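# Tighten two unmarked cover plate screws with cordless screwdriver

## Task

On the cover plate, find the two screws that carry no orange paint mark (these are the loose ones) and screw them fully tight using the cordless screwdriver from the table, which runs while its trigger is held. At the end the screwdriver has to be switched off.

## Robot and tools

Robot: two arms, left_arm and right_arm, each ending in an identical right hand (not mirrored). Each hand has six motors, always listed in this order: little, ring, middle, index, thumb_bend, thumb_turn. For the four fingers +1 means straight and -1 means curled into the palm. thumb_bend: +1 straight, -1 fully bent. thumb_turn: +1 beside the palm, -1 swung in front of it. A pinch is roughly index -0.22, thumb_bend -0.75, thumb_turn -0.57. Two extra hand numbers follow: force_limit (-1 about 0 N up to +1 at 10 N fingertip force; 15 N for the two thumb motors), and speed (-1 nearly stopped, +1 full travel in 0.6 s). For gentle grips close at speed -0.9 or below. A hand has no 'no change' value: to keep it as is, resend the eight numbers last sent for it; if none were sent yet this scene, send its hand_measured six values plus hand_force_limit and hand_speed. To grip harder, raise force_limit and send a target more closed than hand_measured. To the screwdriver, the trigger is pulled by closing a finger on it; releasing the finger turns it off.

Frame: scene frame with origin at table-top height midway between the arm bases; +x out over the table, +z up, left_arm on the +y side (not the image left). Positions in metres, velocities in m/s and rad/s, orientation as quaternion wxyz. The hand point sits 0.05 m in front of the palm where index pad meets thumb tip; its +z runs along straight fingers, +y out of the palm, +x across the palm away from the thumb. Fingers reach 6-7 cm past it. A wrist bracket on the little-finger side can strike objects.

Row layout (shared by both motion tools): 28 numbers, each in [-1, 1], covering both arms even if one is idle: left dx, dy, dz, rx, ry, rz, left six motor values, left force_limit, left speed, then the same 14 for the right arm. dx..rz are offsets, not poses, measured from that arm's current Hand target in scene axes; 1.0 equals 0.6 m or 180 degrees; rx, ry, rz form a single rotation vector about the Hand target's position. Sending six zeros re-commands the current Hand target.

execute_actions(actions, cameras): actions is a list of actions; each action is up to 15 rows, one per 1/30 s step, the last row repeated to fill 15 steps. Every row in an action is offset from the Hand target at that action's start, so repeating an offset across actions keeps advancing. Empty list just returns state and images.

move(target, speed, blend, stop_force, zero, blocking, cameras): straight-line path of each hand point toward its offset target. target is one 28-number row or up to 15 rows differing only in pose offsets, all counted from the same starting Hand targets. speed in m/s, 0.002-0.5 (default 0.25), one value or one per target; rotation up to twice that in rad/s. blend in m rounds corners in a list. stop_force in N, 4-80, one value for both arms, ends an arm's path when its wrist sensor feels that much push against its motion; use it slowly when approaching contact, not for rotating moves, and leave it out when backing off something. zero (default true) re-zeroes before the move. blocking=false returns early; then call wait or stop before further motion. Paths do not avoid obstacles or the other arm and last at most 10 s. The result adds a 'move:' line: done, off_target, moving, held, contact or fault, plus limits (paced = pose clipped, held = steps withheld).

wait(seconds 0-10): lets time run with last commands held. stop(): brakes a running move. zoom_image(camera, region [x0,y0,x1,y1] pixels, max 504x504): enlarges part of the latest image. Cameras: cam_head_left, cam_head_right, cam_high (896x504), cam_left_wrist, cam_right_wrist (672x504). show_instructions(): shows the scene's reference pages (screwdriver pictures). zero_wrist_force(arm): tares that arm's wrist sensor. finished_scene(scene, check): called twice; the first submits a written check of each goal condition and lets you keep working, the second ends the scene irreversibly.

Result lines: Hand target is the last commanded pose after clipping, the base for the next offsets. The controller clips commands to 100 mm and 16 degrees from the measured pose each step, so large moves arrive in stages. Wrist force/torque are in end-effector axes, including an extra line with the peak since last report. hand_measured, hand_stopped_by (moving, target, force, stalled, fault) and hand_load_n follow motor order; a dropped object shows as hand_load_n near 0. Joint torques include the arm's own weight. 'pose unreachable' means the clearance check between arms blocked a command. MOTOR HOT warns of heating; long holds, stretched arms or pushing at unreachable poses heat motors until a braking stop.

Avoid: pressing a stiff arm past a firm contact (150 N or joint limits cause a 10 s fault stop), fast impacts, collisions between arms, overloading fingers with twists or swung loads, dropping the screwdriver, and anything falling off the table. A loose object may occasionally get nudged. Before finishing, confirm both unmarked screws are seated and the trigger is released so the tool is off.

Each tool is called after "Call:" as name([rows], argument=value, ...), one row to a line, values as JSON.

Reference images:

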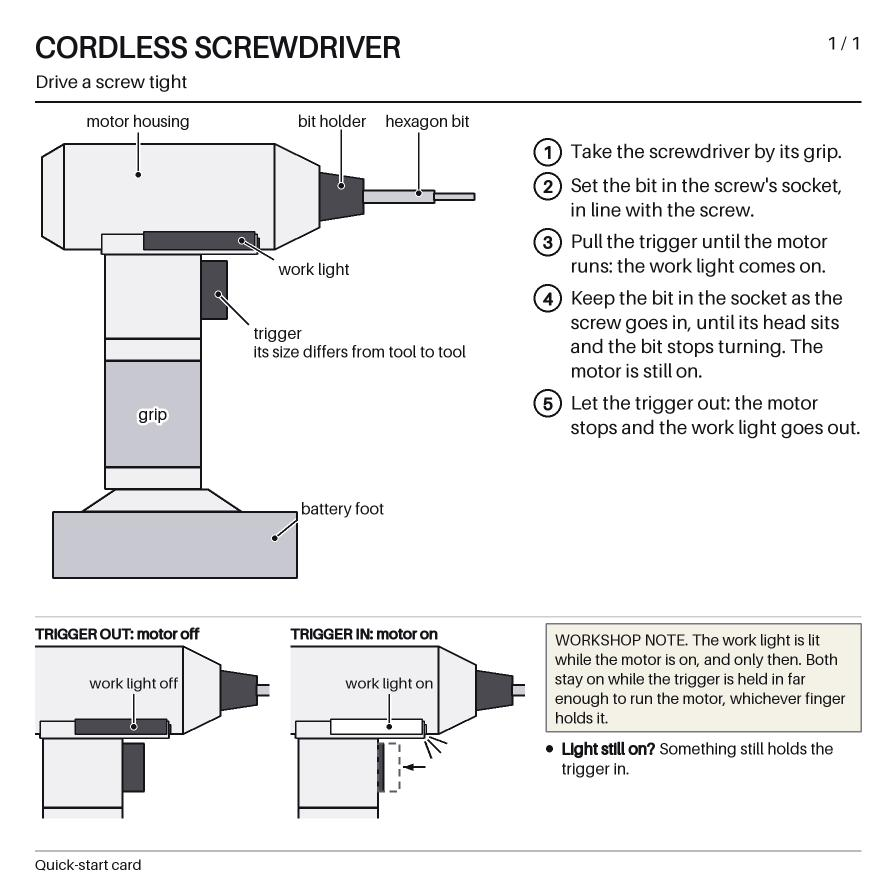

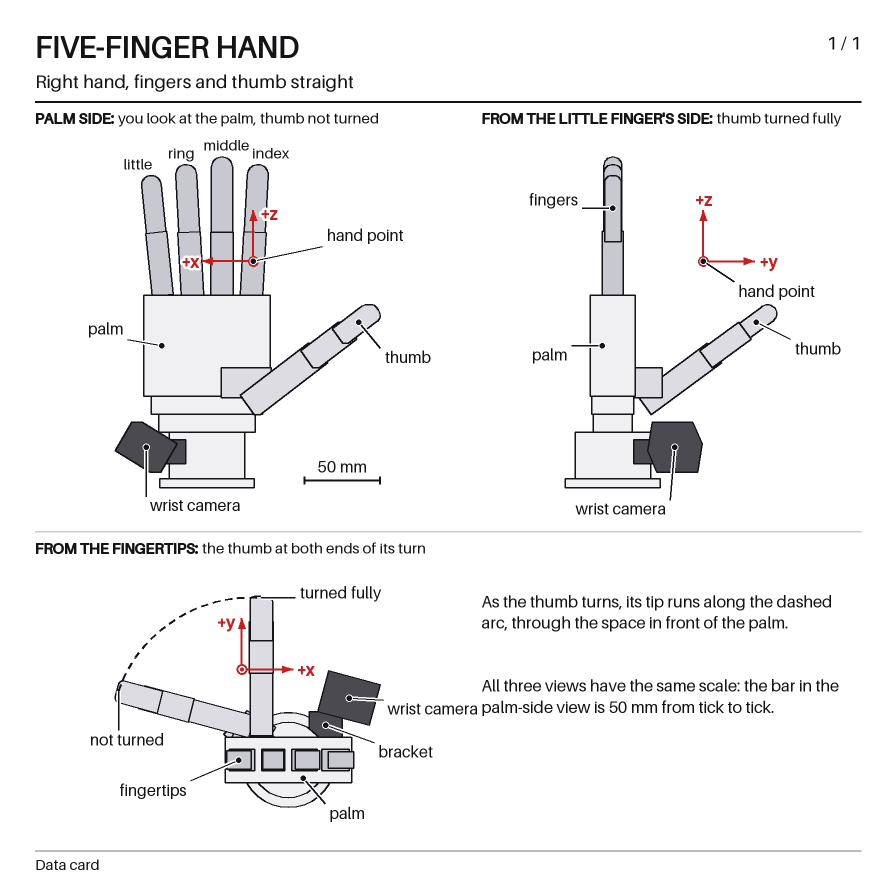

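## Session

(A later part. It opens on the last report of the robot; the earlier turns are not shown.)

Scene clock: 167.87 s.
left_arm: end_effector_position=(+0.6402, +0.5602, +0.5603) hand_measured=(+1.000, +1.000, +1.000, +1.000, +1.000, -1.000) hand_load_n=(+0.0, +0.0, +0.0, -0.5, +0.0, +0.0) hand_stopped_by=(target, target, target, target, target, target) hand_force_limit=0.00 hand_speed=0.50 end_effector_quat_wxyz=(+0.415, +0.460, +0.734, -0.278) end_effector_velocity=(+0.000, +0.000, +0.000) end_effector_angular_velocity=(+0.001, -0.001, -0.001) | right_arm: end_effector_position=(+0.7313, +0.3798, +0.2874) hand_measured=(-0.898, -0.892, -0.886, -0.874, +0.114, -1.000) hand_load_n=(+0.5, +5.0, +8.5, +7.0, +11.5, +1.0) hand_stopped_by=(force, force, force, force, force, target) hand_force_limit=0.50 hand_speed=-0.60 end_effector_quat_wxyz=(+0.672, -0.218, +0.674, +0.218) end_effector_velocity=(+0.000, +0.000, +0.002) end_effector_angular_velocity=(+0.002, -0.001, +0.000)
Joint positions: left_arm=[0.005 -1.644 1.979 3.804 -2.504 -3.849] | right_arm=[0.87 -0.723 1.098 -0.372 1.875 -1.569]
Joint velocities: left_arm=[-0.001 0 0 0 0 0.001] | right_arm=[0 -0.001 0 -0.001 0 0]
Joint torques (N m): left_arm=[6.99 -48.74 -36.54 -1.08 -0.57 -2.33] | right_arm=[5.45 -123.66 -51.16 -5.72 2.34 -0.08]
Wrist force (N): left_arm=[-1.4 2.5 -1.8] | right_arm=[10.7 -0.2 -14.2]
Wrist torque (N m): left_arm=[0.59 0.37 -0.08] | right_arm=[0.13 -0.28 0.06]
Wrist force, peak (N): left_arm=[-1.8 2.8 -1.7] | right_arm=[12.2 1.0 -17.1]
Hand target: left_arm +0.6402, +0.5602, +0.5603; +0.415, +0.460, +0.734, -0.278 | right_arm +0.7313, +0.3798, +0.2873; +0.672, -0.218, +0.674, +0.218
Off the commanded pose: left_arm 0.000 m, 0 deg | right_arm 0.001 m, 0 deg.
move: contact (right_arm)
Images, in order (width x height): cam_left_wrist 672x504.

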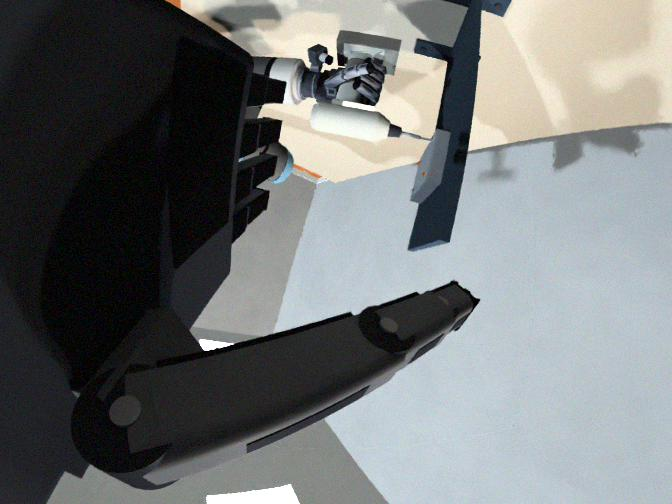

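Call:
move(target=[0,0,0,0,0,0,1,1,1,1,1,-1,0,0.5,0.0010,0.0007,0,0,0,0,-0.98,-0.98,-0.98,-0.9,-0.98,-1,0.5,-0.6], speed=0.004, stop_force=8, cameras=[])

Call:
wait(seconds=1, cameras=["cam_left_wrist", "cam_right_wrist", "cam_high", "cam_head_right"])

Call:
zoom_image(camera="cam_left_wrist", region=[400, 115, 448, 151])

Call:
zoom_image(camera="cam_high", region=[410, 165, 470, 210])

Scene clock: 169.40 s.
left_arm: end_effector_position=(+0.6402, +0.5602, +0.5603) hand_measured=(+1.000, +1.000, +1.000, +1.000, +1.000, -1.000) hand_load_n=(+0.0, +0.0, -0.5, +0.0, +0.0, +0.0) hand_stopped_by=(target, target, target, target, target, target) hand_force_limit=0.00 hand_speed=0.50 end_effector_quat_wxyz=(+0.415, +0.460, +0.734, -0.278) end_effector_velocity=(+0.000, +0.001, +0.000) end_effector_angular_velocity=(+0.000, -0.001, +0.001) | right_arm: end_effector_position=(+0.7318, +0.3802, +0.2873) hand_measured=(-0.898, -0.892, -0.886, -0.874, +0.114, -1.000) hand_load_n=(+0.5, +5.0, +8.5, +7.0, +12.0, +0.5) hand_stopped_by=(force, force, force, force, force, target) hand_force_limit=0.50 hand_speed=-0.60 end_effector_quat_wxyz=(+0.672, -0.218, +0.674, +0.218) end_effector_velocity=(+0.000, +0.000, +0.000) end_effector_angular_velocity=(+0.000, +0.000, +0.000)
Joint positions: left_arm=[0.005 -1.644 1.979 3.804 -2.504 -3.849] | right_arm=[0.87 -0.722 1.096 -0.371 1.875 -1.569]
Joint velocities: left_arm=[0.001 0 0 -0.001 0 0] | right_arm=[0 -0.001 0 0.001 0 0]
Joint torques (N m): left_arm=[8.62 -48.28 -35.47 -1.59 -1.21 -2.52] | right_arm=[2.53 -132.06 -46.39 -8.5 1.46 0]
Wrist force (N): left_arm=[-1.4 2.5 -1.4] | right_arm=[10.0 -0.1 -13.5]
Wrist torque (N m): left_arm=[0.57 0.37 -0.08] | right_arm=[0.23 -0.37 -0.74]
Wrist force, peak (N): left_arm=[-1.7 2.7 -1.8] | right_arm=[14.3 0.8 -22.6]
Hand target: left_arm +0.6402, +0.5602, +0.5603; +0.415, +0.460, +0.734, -0.278 | right_arm +0.7318, +0.3802, +0.2873; +0.672, -0.218, +0.674, +0.218
Off the commanded pose: left_arm 0.000 m, 0 deg | right_arm 0.000 m, 0 deg.
move: contact (right_arm)
No camera images: "cameras" was empty.

Scene clock: 170.40 s.
left_arm: end_effector_position=(+0.6402, +0.5602, +0.5603) hand_measured=(+1.000, +1.000, +1.000, +1.000, +1.000, -1.000) hand_load_n=(+0.0, +0.0, +0.0, +0.0, +0.0, -0.5) hand_stopped_by=(target, target, target, target, target, target) hand_force_limit=0.00 hand_speed=0.50 end_effector_quat_wxyz=(+0.415, +0.460, +0.734, -0.278) end_effector_velocity=(+0.000, +0.000, +0.000) end_effector_angular_velocity=(+0.001, -0.001, -0.001) | right_arm: end_effector_position=(+0.7318, +0.3802, +0.2873) hand_measured=(-0.898, -0.892, -0.886, -0.874, +0.114, -1.000) hand_load_n=(+0.5, +4.5, +9.0, +7.0, +12.0, +0.5) hand_stopped_by=(force, force, force, force, force, target) hand_force_limit=0.50 hand_speed=-0.60 end_effector_quat_wxyz=(+0.672, -0.218, +0.674, +0.218) end_effector_velocity=(+0.000, +0.000, -0.001) end_effector_angular_velocity=(-0.001, +0.001, +0.000)
Joint positions: left_arm=[0.005 -1.644 1.979 3.804 -2.504 -3.849] | right_arm=[0.87 -0.722 1.096 -0.371 1.875 -1.569]
Joint velocities: left_arm=[0 0.001 0 -0.001 0 0.001] | right_arm=[0 0 0 0.001 0 0]
Joint torques (N m): left_arm=[6.11 -46.47 -37.02 -1.61 -0.61 -2.6] | right_arm=[9.88 -133.89 -47.9 -8.04 1.67 -0.01]
Wrist force (N): left_arm=[-1.2 2.3 -1.7] | right_arm=[10.0 -0.3 -12.5]
Wrist torque (N m): left_arm=[0.56 0.35 -0.08] | right_arm=[0.19 -0.33 -0.72]
Wrist force, peak (N): left_arm=[-1.8 2.6 -1.9] | right_arm=[10.5 -0.2 -13.8]
Hand target: left_arm +0.6402, +0.5602, +0.5603; +0.415, +0.460, +0.734, -0.278 | right_arm +0.7318, +0.3802, +0.2873; +0.672, -0.218, +0.674, +0.218
Off the commanded pose: left_arm 0.000 m, 0 deg | right_arm 0.000 m, 0 deg.
wait: 1.00 s; at rest by 0.17 s
Images, in order (width x height): cam_head_right 896x504, cam_high 896x504, cam_left_wrist 672x504, cam_right_wrist 672x504.

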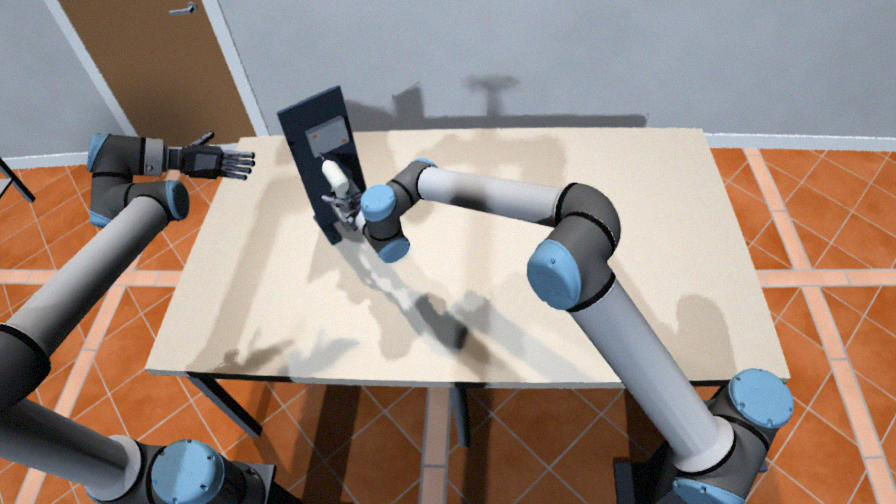

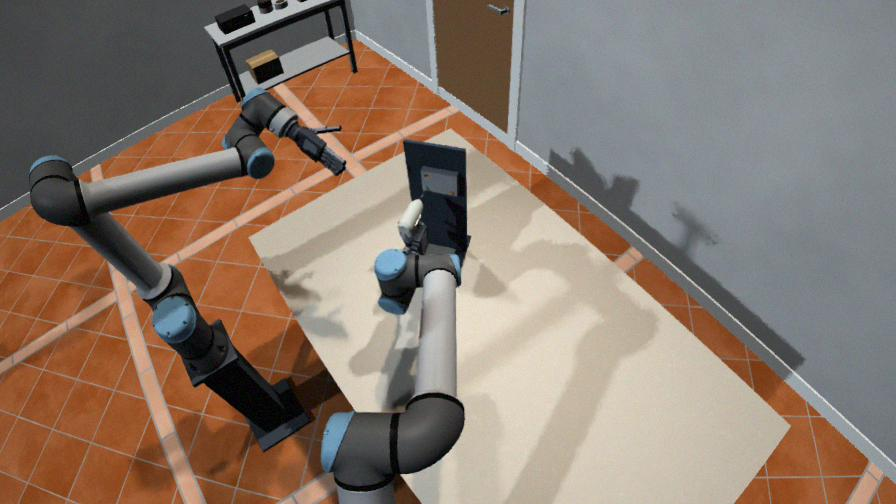

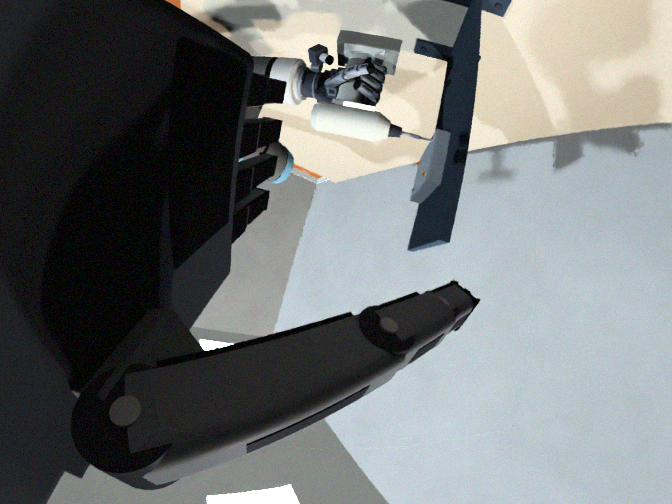

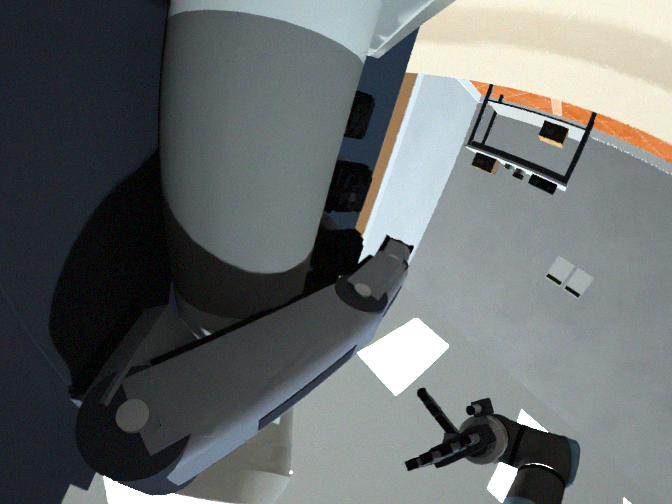

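Scaled by 10.500 from the camera's 672x504 image, which has a finer 960x720 frame.

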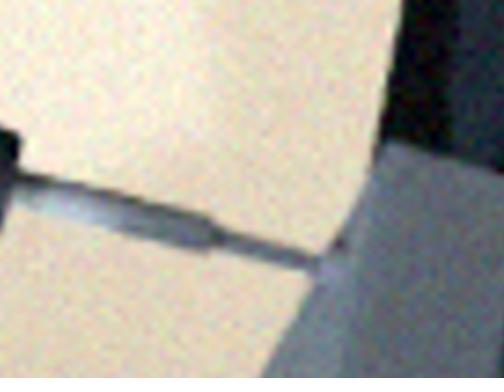

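Scaled by 8.400.

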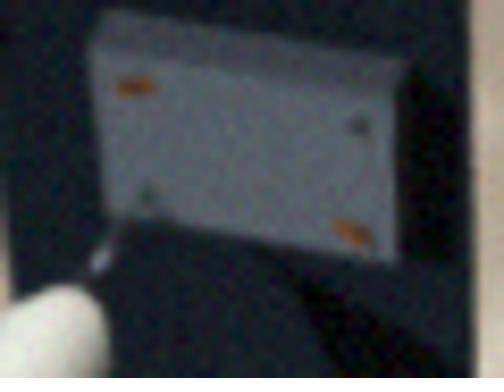

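Call:
move(target=[0,0,0,0,0,0,1,1,1,1,1,-1,0,0.5,0,0,0,0,0,0,-0.98,-0.98,-0.98,-0.5,-0.98,-1,0.5,-0.6], speed=0.01, cameras=[])

Call:
move(target=[0,0,0,0,0,0,1,1,1,1,1,-1,0,0.5,-0.0324,-0.0235,0,0,0,0,-0.98,-0.98,-0.98,-0.5,-0.98,-1,0.5,-0.6], speed=0.03, cameras=["cam_left_wrist", "cam_right_wrist", "cam_high", "cam_head_right"])

Call:
zoom_image(camera="cam_left_wrist", region=[405, 120, 453, 156])

Call:
zoom_image(camera="cam_left_wrist", region=[400, 165, 448, 201])

Call:
zoom_image(camera="cam_high", region=[410, 165, 470, 210])

Call:
zoom_image(camera="cam_head_right", region=[295, 115, 355, 160])

Scene clock: 171.50 s.
left_arm: end_effector_position=(+0.6402, +0.5602, +0.5603) hand_measured=(+1.000, +1.000, +1.000, +1.000, +1.000, -1.000) hand_load_n=(+0.0, +0.0, +0.0, +0.0, +0.0, +0.0) hand_stopped_by=(target, target, target, target, target, target) hand_force_limit=0.00 hand_speed=0.50 end_effector_quat_wxyz=(+0.415, +0.460, +0.734, -0.278) end_effector_velocity=(+0.000, -0.001, +0.000) end_effector_angular_velocity=(-0.001, +0.001, -0.001) | right_arm: end_effector_position=(+0.7318, +0.3802, +0.2874) hand_measured=(-0.898, -0.892, -0.886, -0.500, +0.114, -1.000) hand_load_n=(+0.5, +5.5, +10.0, +0.0, +11.0, +2.0) hand_stopped_by=(force, force, force, target, force, target) hand_force_limit=0.50 hand_speed=-0.60 end_effector_quat_wxyz=(+0.672, -0.218, +0.674, +0.218) end_effector_velocity=(+0.000, +0.000, -0.001) end_effector_angular_velocity=(-0.001, +0.001, +0.000)
Joint positions: left_arm=[0.005 -1.644 1.979 3.804 -2.504 -3.849] | right_arm=[0.87 -0.722 1.096 -0.371 1.875 -1.569]
Joint velocities: left_arm=[-0.001 0 0 0.001 -0.001 -0.001] | right_arm=[0 0.001 0 0 0 0]
Joint torques (N m): left_arm=[8.41 -45.28 -35.98 -2.1 -0.8 -2.74] | right_arm=[9.23 -124.99 -49.46 -4.16 1.46 0.04]
Wrist force (N): left_arm=[-1.4 2.5 -1.9] | right_arm=[5.6 -2.1 -1.5]
Wrist torque (N m): left_arm=[0.60 0.39 -0.08] | right_arm=[0.00 -0.23 0.07]
Wrist force, peak (N): left_arm=[-1.7 2.8 -2.0] | right_arm=[10.8 -1.8 -13.2]
Hand target: left_arm +0.6402, +0.5602, +0.5603; +0.415, +0.460, +0.734, -0.278 | right_arm +0.7318, +0.3802, +0.2873; +0.672, -0.218, +0.674, +0.218
Off the commanded pose: left_arm 0.000 m, 0 deg | right_arm 0.000 m, 0 deg.
move: done
No camera images: "cameras" was empty.

Scene clock: 172.60 s.
left_arm: end_effector_position=(+0.6402, +0.5602, +0.5603) hand_measured=(+1.000, +1.000, +1.000, +1.000, +1.000, -1.000) hand_load_n=(+0.0, +0.0, +0.0, +0.0, +0.0, -0.5) hand_stopped_by=(target, target, target, target, target, target) hand_force_limit=0.00 hand_speed=0.50 end_effector_quat_wxyz=(+0.415, +0.460, +0.734, -0.278) end_effector_velocity=(+0.000, +0.000, +0.000) end_effector_angular_velocity=(-0.001, +0.001, +0.000) | right_arm: end_effector_position=(+0.7122, +0.3661, +0.2874) hand_measured=(-0.898, -0.892, -0.886, -0.500, +0.114, -1.000) hand_load_n=(+0.5, +5.5, +11.0, +0.0, +9.5, +2.5) hand_stopped_by=(force, force, force, target, force, target) hand_force_limit=0.50 hand_speed=-0.60 end_effector_quat_wxyz=(+0.672, -0.218, +0.674, +0.218) end_effector_velocity=(+0.001, +0.001, -0.001) end_effector_angular_velocity=(-0.001, +0.001, +0.000)
Joint positions: left_arm=[0.005 -1.644 1.979 3.804 -2.504 -3.849] | right_arm=[0.877 -0.758 1.163 -0.403 1.882 -1.569]
Joint velocities: left_arm=[0 0 0 0 -0.001 -0.001] | right_arm=[0 0.002 -0.003 0.003 0 0]
Joint torques (N m): left_arm=[7.6 -50.03 -37.18 -1.71 -1.37 -1.86] | right_arm=[-2.09 -108.07 -52.97 -1.51 0.16 1.01]
Wrist force (N): left_arm=[-1.6 2.4 -1.6] | right_arm=[7.1 -0.4 -0.4]
Wrist torque (N m): left_arm=[0.56 0.41 -0.10] | right_arm=[-0.21 -0.10 0.05]
Wrist force, peak (N): left_arm=[-2.0 2.3 -2.1] | right_arm=[7.5 -0.3 -0.6]
Hand target: left_arm +0.6402, +0.5602, +0.5603; +0.415, +0.460, +0.734, -0.278 | right_arm +0.7123, +0.3661, +0.2873; +0.672, -0.218, +0.674, +0.218
Off the commanded pose: left_arm 0.000 m, 0 deg | right_arm 0.000 m, 0 deg.
move: done
Images, in order (width x height): cam_head_right 896x504, cam_high 896x504, cam_left_wrist 672x504, cam_right_wrist 672x504.

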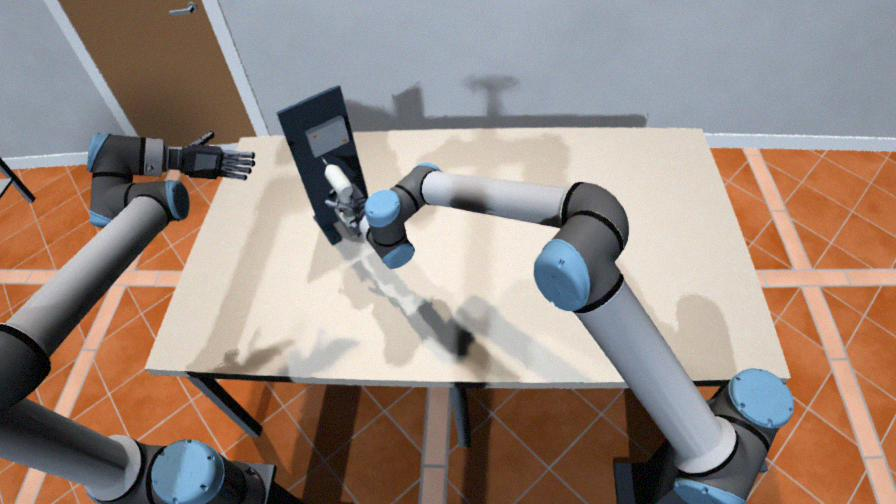

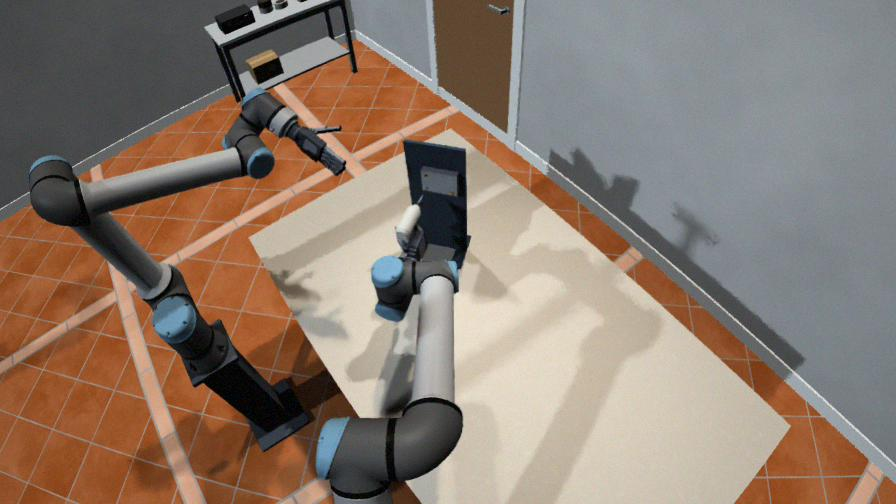

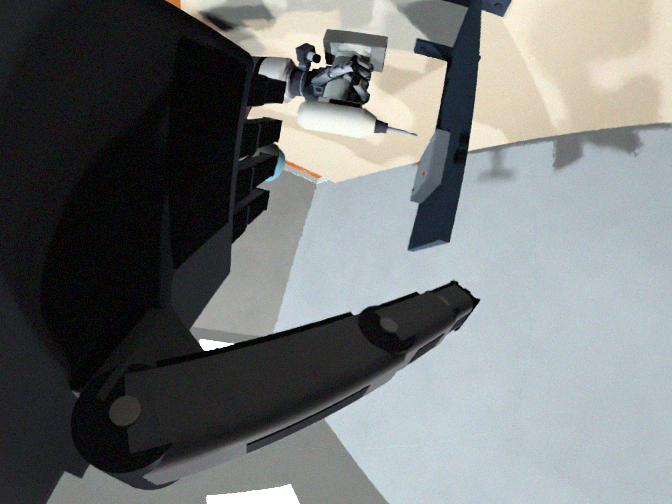

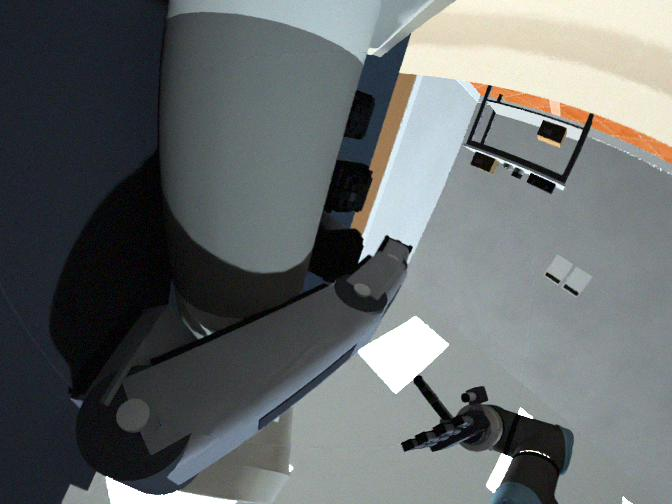

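Scaled by 10.500 from the camera's 672x504 image, which has a finer 960x720 frame.

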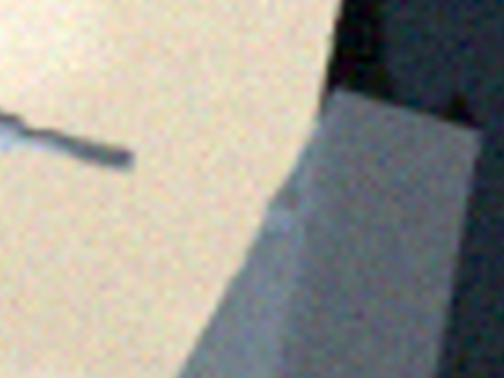

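Scaled by 10.500 from the camera's 672x504 image, which has a finer 960x720 frame.

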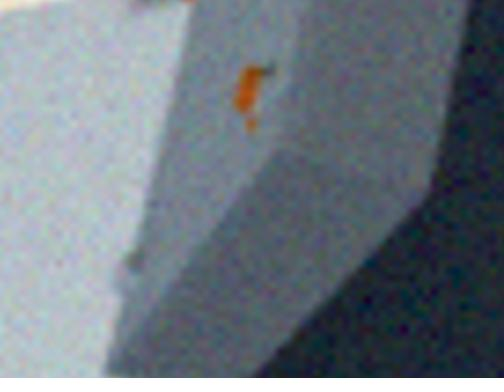

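Scaled by 8.400.

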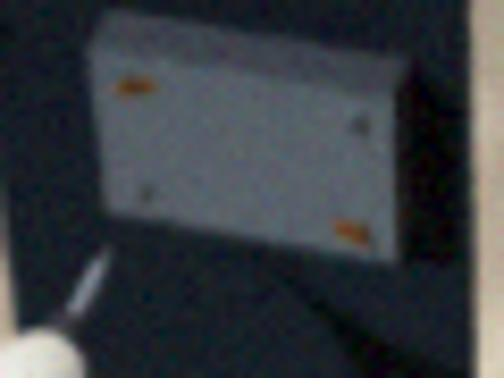

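Scaled by 8.400.

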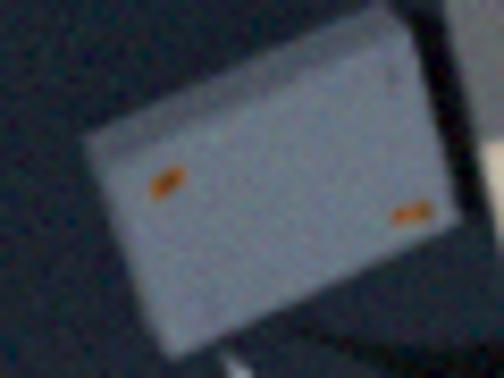

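Call:
move(target=[0,0,0,0,0,0,1,1,1,1,1,-1,0,0.5,0.0845,-0.1166,0.0945,0,0,0,-0.98,-0.98,-0.98,-0.5,-0.98,-1,0.5,-0.6], speed=0.08, cameras=["cam_left_wrist", "cam_right_wrist", "cam_high", "cam_head_right"])

Call:
zoom_image(camera="cam_left_wrist", region=[385, 160, 433, 196])

Call:
zoom_image(camera="cam_high", region=[410, 165, 470, 210])

Call:
zoom_image(camera="cam_head_right", region=[295, 115, 355, 160])

Call:
zoom_image(camera="cam_right_wrist", region=[330, 140, 450, 280])

Scene clock: 174.57 s.
left_arm: end_effector_position=(+0.6402, +0.5602, +0.5603) hand_measured=(+1.000, +1.000, +1.000, +1.000, +1.000, -1.000) hand_load_n=(+0.0, +0.0, +0.0, +0.0, +0.0, +0.0) hand_stopped_by=(target, target, target, target, target, target) hand_force_limit=0.00 hand_speed=0.50 end_effector_quat_wxyz=(+0.415, +0.460, +0.734, -0.278) end_effector_velocity=(+0.000, +0.000, +0.000) end_effector_angular_velocity=(+0.000, +0.000, -0.001) | right_arm: end_effector_position=(+0.7632, +0.2959, +0.3438) hand_measured=(-0.898, -0.892, -0.886, -0.500, +0.114, -1.000) hand_load_n=(+0.0, +5.5, +11.0, -0.5, +9.5, +2.5) hand_stopped_by=(force, force, force, target, force, target) hand_force_limit=0.50 hand_speed=-0.60 end_effector_quat_wxyz=(+0.672, -0.218, +0.674, +0.218) end_effector_velocity=(-0.002, +0.003, -0.002) end_effector_angular_velocity=(+0.000, +0.000, -0.001)
Joint positions: left_arm=[0.005 -1.644 1.979 3.804 -2.504 -3.849] | right_arm=[0.789 -0.858 1.235 -0.375 1.794 -1.569]
Joint velocities: left_arm=[-0.001 0 0 0 0 0.001] | right_arm=[0.004 0.004 -0.003 -0.001 0.005 0]
Joint torques (N m): left_arm=[5.76 -46.68 -38.5 -1.71 -0.49 -2.21] | right_arm=[17.5 -96.66 -52.15 -6.47 2.94 0.41]
Wrist force (N): left_arm=[-1.6 2.7 -1.7] | right_arm=[7.0 -0.2 -0.6]
Wrist torque (N m): left_arm=[0.62 0.40 -0.08] | right_arm=[-0.16 -0.07 0.05]
Wrist force, peak (N): left_arm=[-1.9 3.1 -1.1] | right_arm=[8.8 0.8 -0.7]
Hand target: left_arm +0.6402, +0.5602, +0.5603; +0.415, +0.460, +0.734, -0.278 | right_arm +0.7630, +0.2961, +0.3439; +0.672, -0.218, +0.674, +0.218
Off the commanded pose: left_arm 0.000 m, 0 deg | right_arm 0.000 m, 0 deg.
move: done
Images, in order (width x height): cam_head_right 896x504, cam_high 896x504, cam_left_wrist 672x504, cam_right_wrist 672x504.

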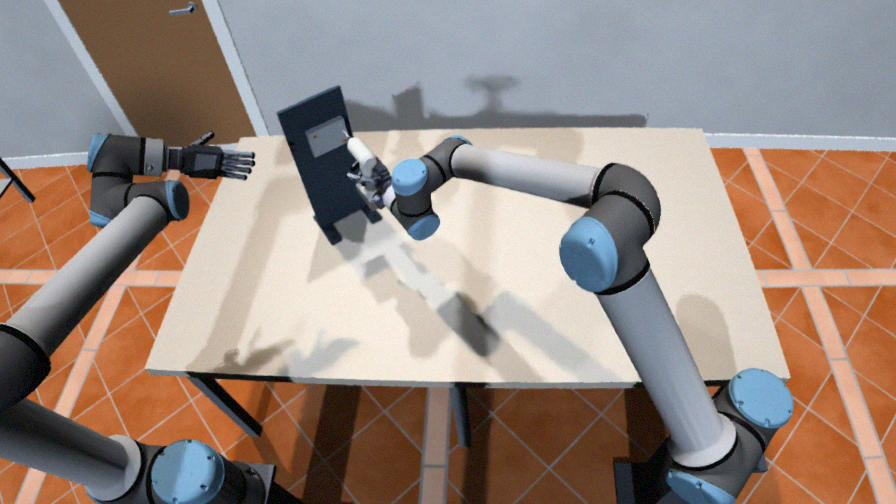

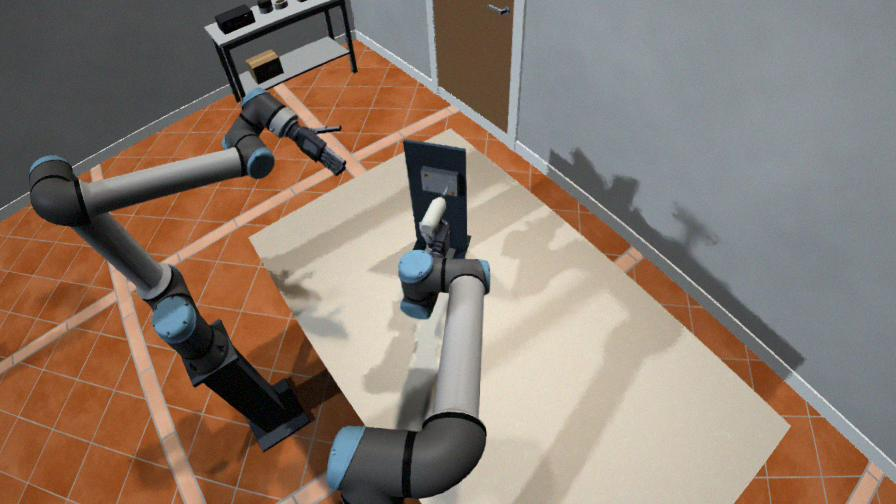

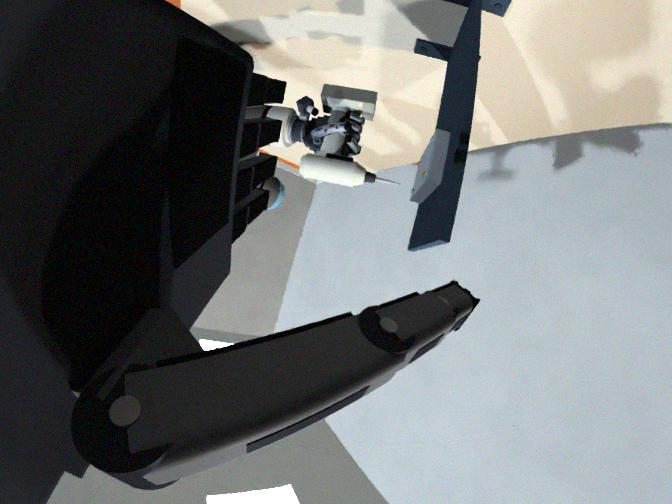

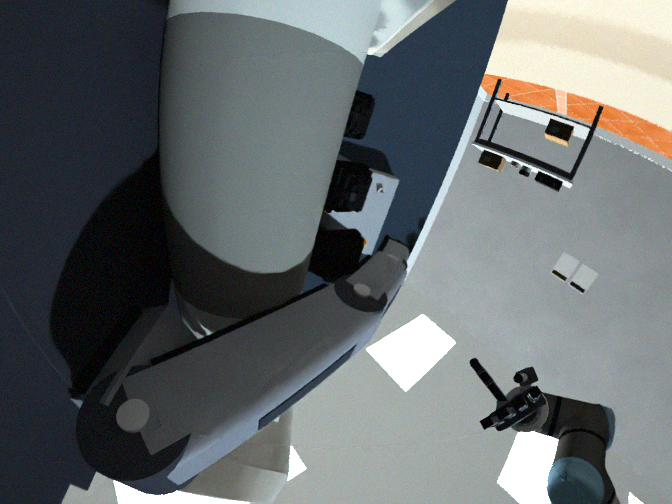

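Scaled by 10.500 from the camera's 672x504 image, which has a finer 960x720 frame.

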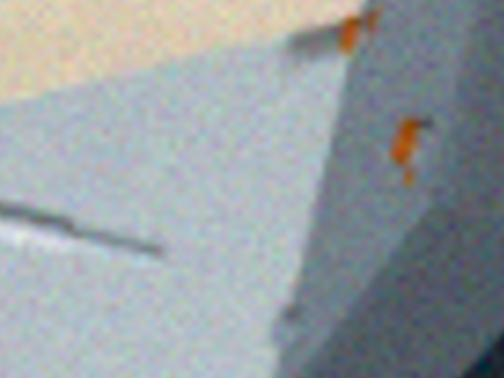

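Scaled by 8.400.

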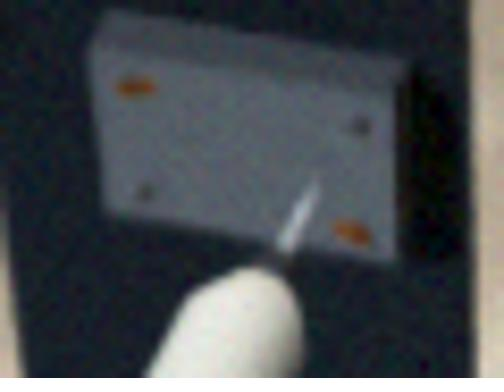

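Scaled by 8.400.

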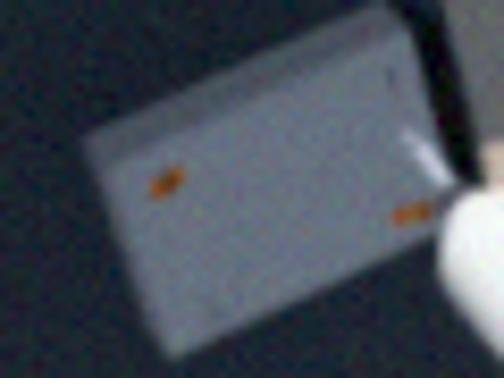

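Scaled by 3.600 from the camera's 672x504 image, which has a finer 960x720 frame.

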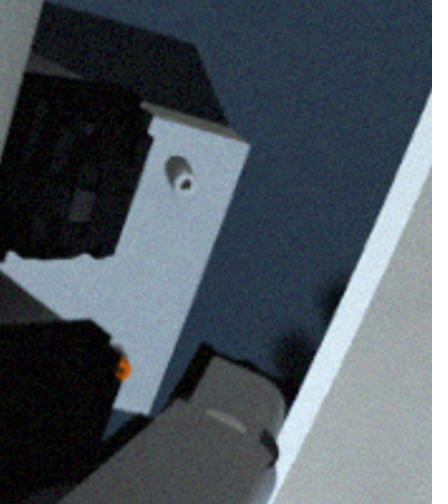

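Call:
zoom_image(camera="cam_right_wrist", region=[360, 170, 400, 210])

Call:
zoom_image(camera="cam_right_wrist", region=[350, 225, 390, 265])

Scaled by 12.600 from the camera's 672x504 image, which has a finer 960x720 frame.

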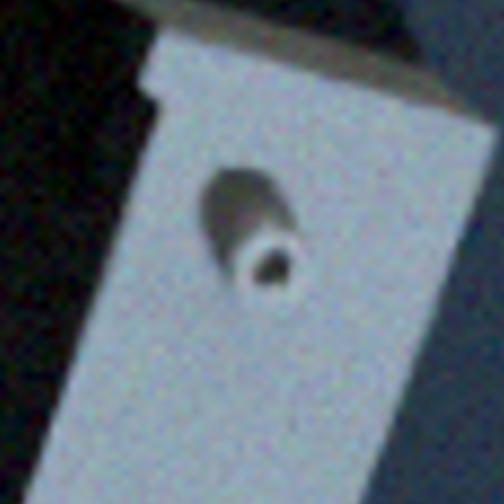

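Scaled by 12.600 from the camera's 672x504 image, which has a finer 960x720 frame.

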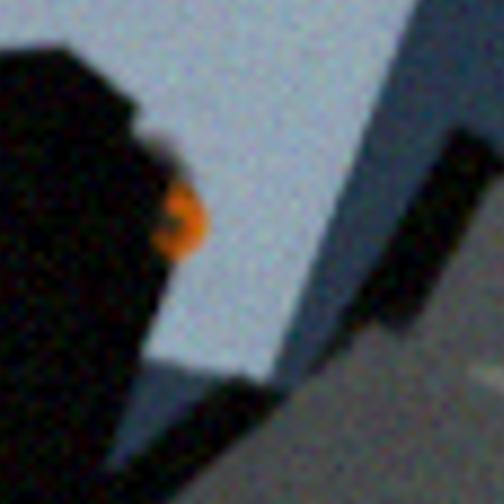

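Call:
move(target=[0,0,0,0,0,0,1,1,1,1,1,-1,0,0.5,0.0182,0.0091,0.005,0,0,0,-0.98,-0.98,-0.98,-0.5,-0.98,-1,0.5,-0.6], speed=0.03, cameras=["cam_left_wrist", "cam_high", "cam_head_right", "cam_head_left"])

Call:
zoom_image(camera="cam_left_wrist", region=[395, 170, 427, 194])

Call:
zoom_image(camera="cam_high", region=[435, 165, 467, 189])

Call:
zoom_image(camera="cam_head_right", region=[327, 115, 359, 139])

Call:
zoom_image(camera="cam_head_left", region=[390, 110, 450, 155])

Scene clock: 176.53 s.
left_arm: end_effector_position=(+0.6402, +0.5602, +0.5603) hand_measured=(+1.000, +1.000, +1.000, +1.000, +1.000, -1.000) hand_load_n=(+0.0, +0.0, +0.0, -0.5, -0.5, -0.5) hand_stopped_by=(target, target, target, target, target, target) hand_force_limit=0.00 hand_speed=0.50 end_effector_quat_wxyz=(+0.415, +0.460, +0.734, -0.278) end_effector_velocity=(+0.000, +0.001, +0.000) end_effector_angular_velocity=(+0.000, +0.001, +0.001) | right_arm: end_effector_position=(+0.7741, +0.3016, +0.3468) hand_measured=(-0.898, -0.892, -0.886, -0.500, +0.114, -1.000) hand_load_n=(+0.0, +5.0, +10.5, +0.0, +9.5, +2.5) hand_stopped_by=(force, force, force, target, force, target) hand_force_limit=0.50 hand_speed=-0.60 end_effector_quat_wxyz=(+0.672, -0.218, +0.674, +0.218) end_effector_velocity=(-0.001, -0.001, +0.000) end_effector_angular_velocity=(-0.001, +0.001, -0.001)
Joint positions: left_arm=[0.005 -1.644 1.979 3.804 -2.504 -3.849] | right_arm=[0.785 -0.842 1.203 -0.357 1.789 -1.569]
Joint velocities: left_arm=[0.001 0 0 0 0 0] | right_arm=[0 -0.003 0.005 0 0.001 0]
Joint torques (N m): left_arm=[9.41 -45.76 -38 -1.87 -0.39 -2.54] | right_arm=[0.47 -125.46 -39.55 -6.61 0.47 -0.92]
Wrist force (N): left_arm=[-1.5 2.4 -1.5] | right_arm=[7.1 -0.3 -0.8]
Wrist torque (N m): left_arm=[0.56 0.38 -0.09] | right_arm=[-0.17 -0.08 0.05]
Wrist force, peak (N): left_arm=[-1.7 3.1 -1.6] | right_arm=[7.3 -0.6 -0.7]
Hand target: left_arm +0.6402, +0.5602, +0.5603; +0.415, +0.460, +0.734, -0.278 | right_arm +0.7740, +0.3016, +0.3469; +0.672, -0.218, +0.674, +0.218
Off the commanded pose: left_arm 0.000 m, 0 deg | right_arm 0.000 m, 0 deg.
move: done
Images, in order (width x height): cam_head_left 896x504, cam_head_right 896x504, cam_high 896x504, cam_left_wrist 672x504.

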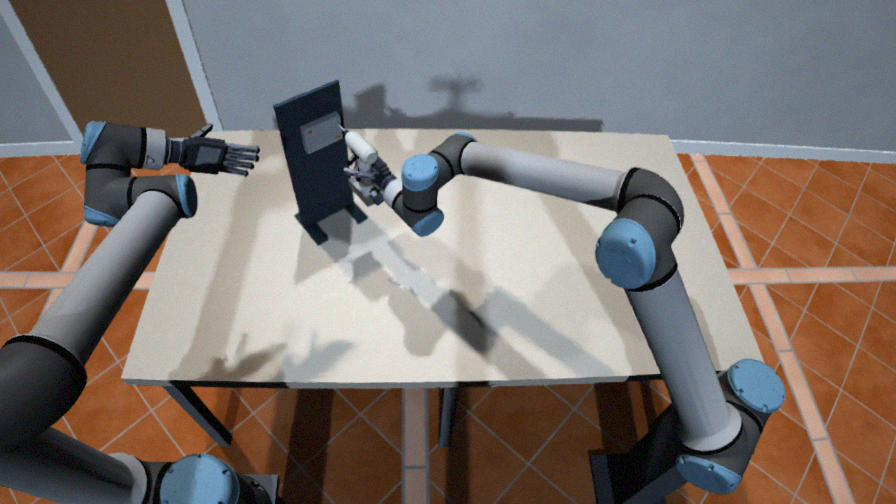

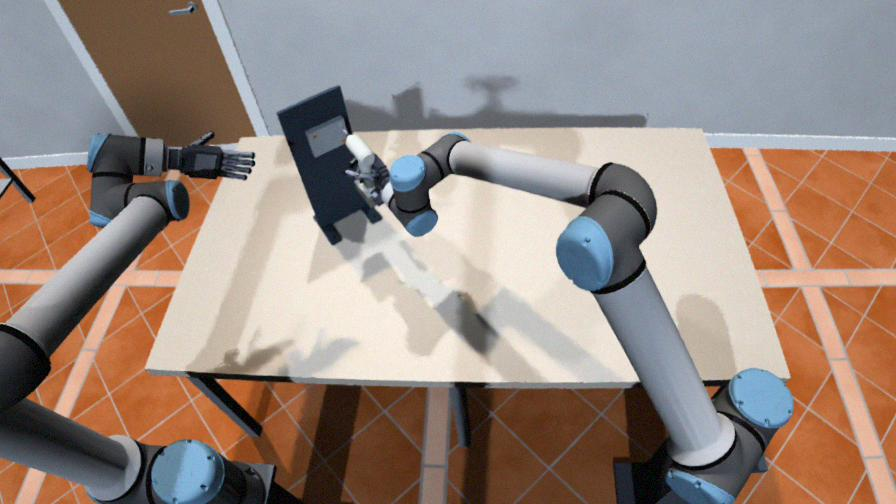

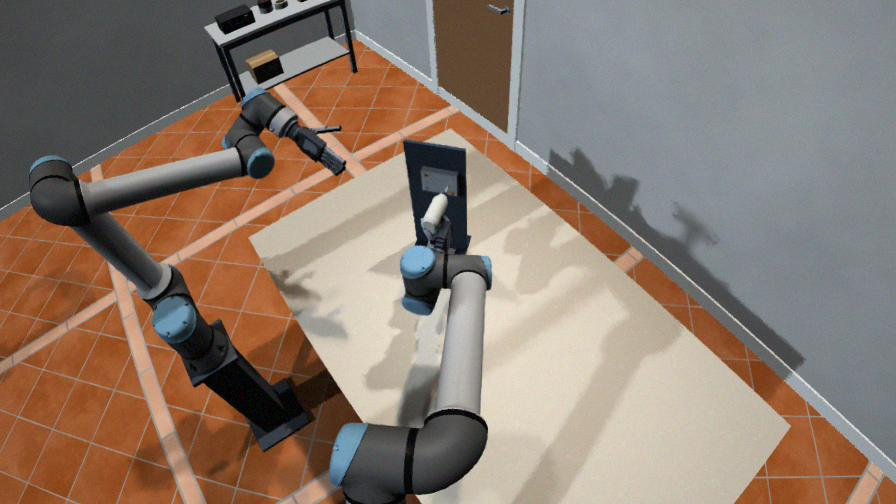

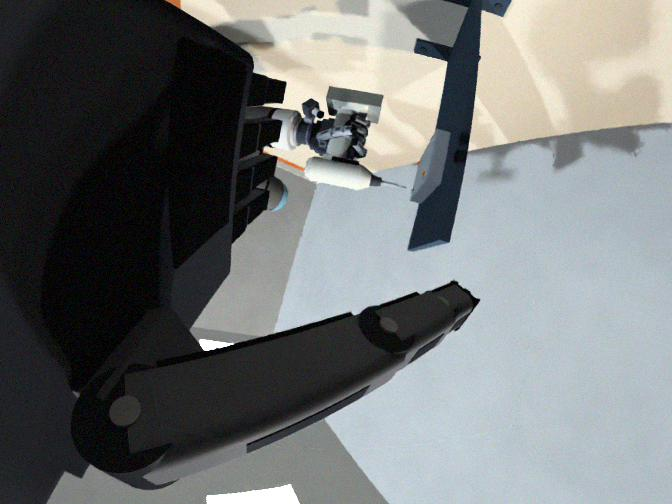

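Scaled by 15.750 from the camera's 672x504 image, which has a finer 960x720 frame.

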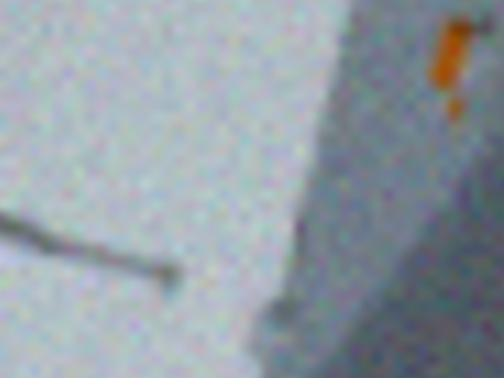

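Scaled by 15.750.

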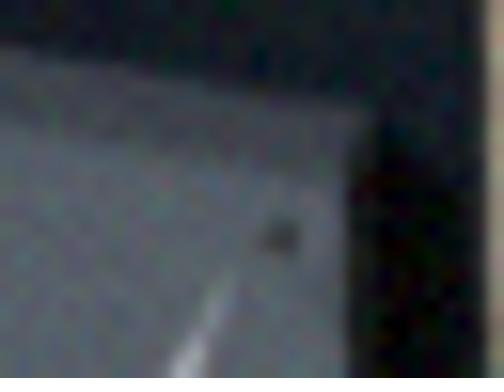

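Scaled by 15.750.

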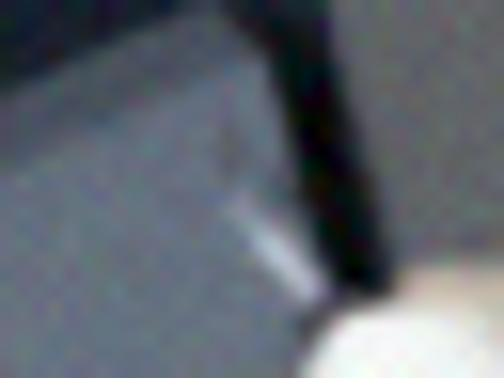

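Scaled by 8.400.

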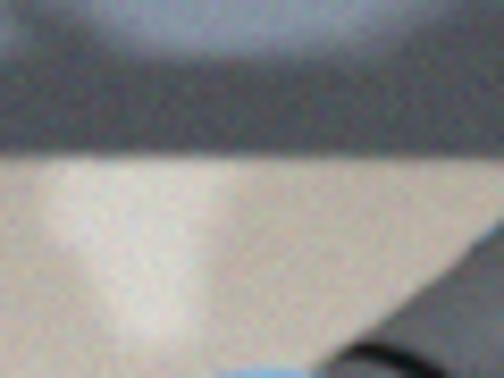

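Call:
move(target=[-0.1283,-0.2667,-0.0167,0,0,0.1944,1,1,1,1,1,-1,0,0.5,0,0,0,0,0,0,-0.98,-0.98,-0.98,-0.5,-0.98,-1,0.5,-0.6], speed=0.2, cameras=["cam_left_wrist"])

Scene clock: 179.07 s.
left_arm: end_effector_position=(+0.5630, +0.3995, +0.5501) hand_measured=(+1.000, +1.000, +1.000, +1.000, +1.000, -1.000) hand_load_n=(+0.0, +0.0, -0.5, +0.0, +0.0, +0.0) hand_stopped_by=(target, target, target, target, target, target) hand_force_limit=0.00 hand_speed=0.50 end_effector_quat_wxyz=(+0.479, +0.218, +0.838, -0.141) end_effector_velocity=(+0.001, -0.001, +0.001) end_effector_angular_velocity=(+0.001, -0.003, +0.001) | right_arm: end_effector_position=(+0.7740, +0.3016, +0.3469) hand_measured=(-0.898, -0.892, -0.886, -0.500, +0.114, -1.000) hand_load_n=(+0.5, +5.5, +11.0, +0.0, +9.5, +2.5) hand_stopped_by=(force, force, force, target, force, target) hand_force_limit=0.50 hand_speed=-0.60 end_effector_quat_wxyz=(+0.672, -0.218, +0.674, +0.218) end_effector_velocity=(+0.000, +0.000, +0.000) end_effector_angular_velocity=(+0.001, +0.000, +0.000)
Joint positions: left_arm=[-0.653 -1.895 2.264 3.298 -1.503 -4.783] | right_arm=[0.785 -0.843 1.203 -0.358 1.79 -1.569]
Joint velocities: left_arm=[-0.002 0.001 -0.001 -0.002 0.004 0.001] | right_arm=[0 0 0 -0.001 0 0]
Joint torques (N m): left_arm=[-10.29 4.83 -56.51 -7.54 2.72 -1.94] | right_arm=[14.54 -122.63 -44.25 -5.32 1.25 0.47]
Wrist force (N): left_arm=[-1.1 2.2 -1.7] | right_arm=[6.6 -0.5 -0.4]
Wrist torque (N m): left_arm=[0.52 0.33 -0.06] | right_arm=[-0.23 -0.03 0.01]
Wrist force, peak (N): left_arm=[-0.9 3.9 -2.2] | right_arm=[7.3 -0.3 -0.3]
Hand target: left_arm +0.5631, +0.3995, +0.5502; +0.479, +0.218, +0.838, -0.141 | right_arm +0.7740, +0.3016, +0.3469; +0.672, -0.218, +0.674, +0.218
Off the commanded pose: left_arm 0.001 m, 0 deg | right_arm 0.000 m, 0 deg.
move: done
Images, in order (width x height): cam_left_wrist 672x504.

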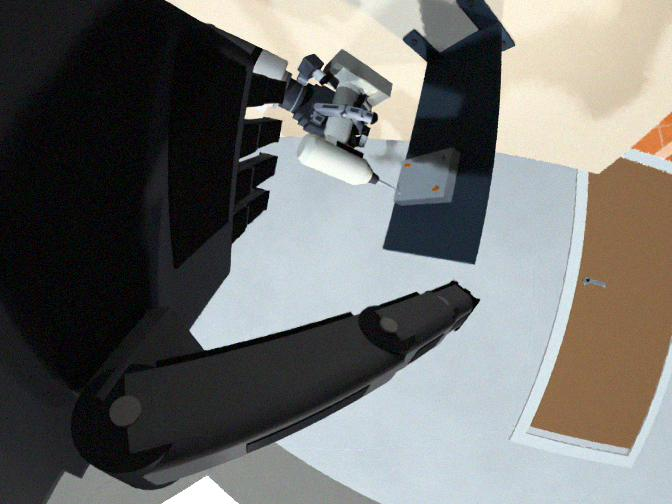

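Call:
zoom_image(camera="cam_left_wrist", region=[380, 168, 420, 198])

Call:
zoom_image(camera="cam_left_wrist", region=[390, 145, 470, 205])

Scaled by 12.600 from the camera's 672x504 image, which has a finer 960x720 frame.

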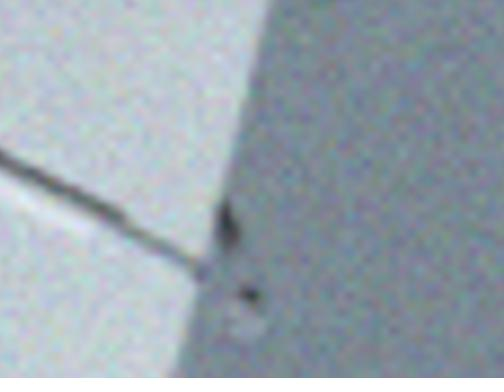

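Scaled by 6.300 from the camera's 672x504 image, which has a finer 960x720 frame.

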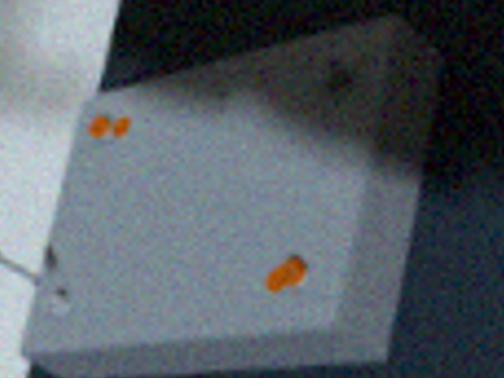

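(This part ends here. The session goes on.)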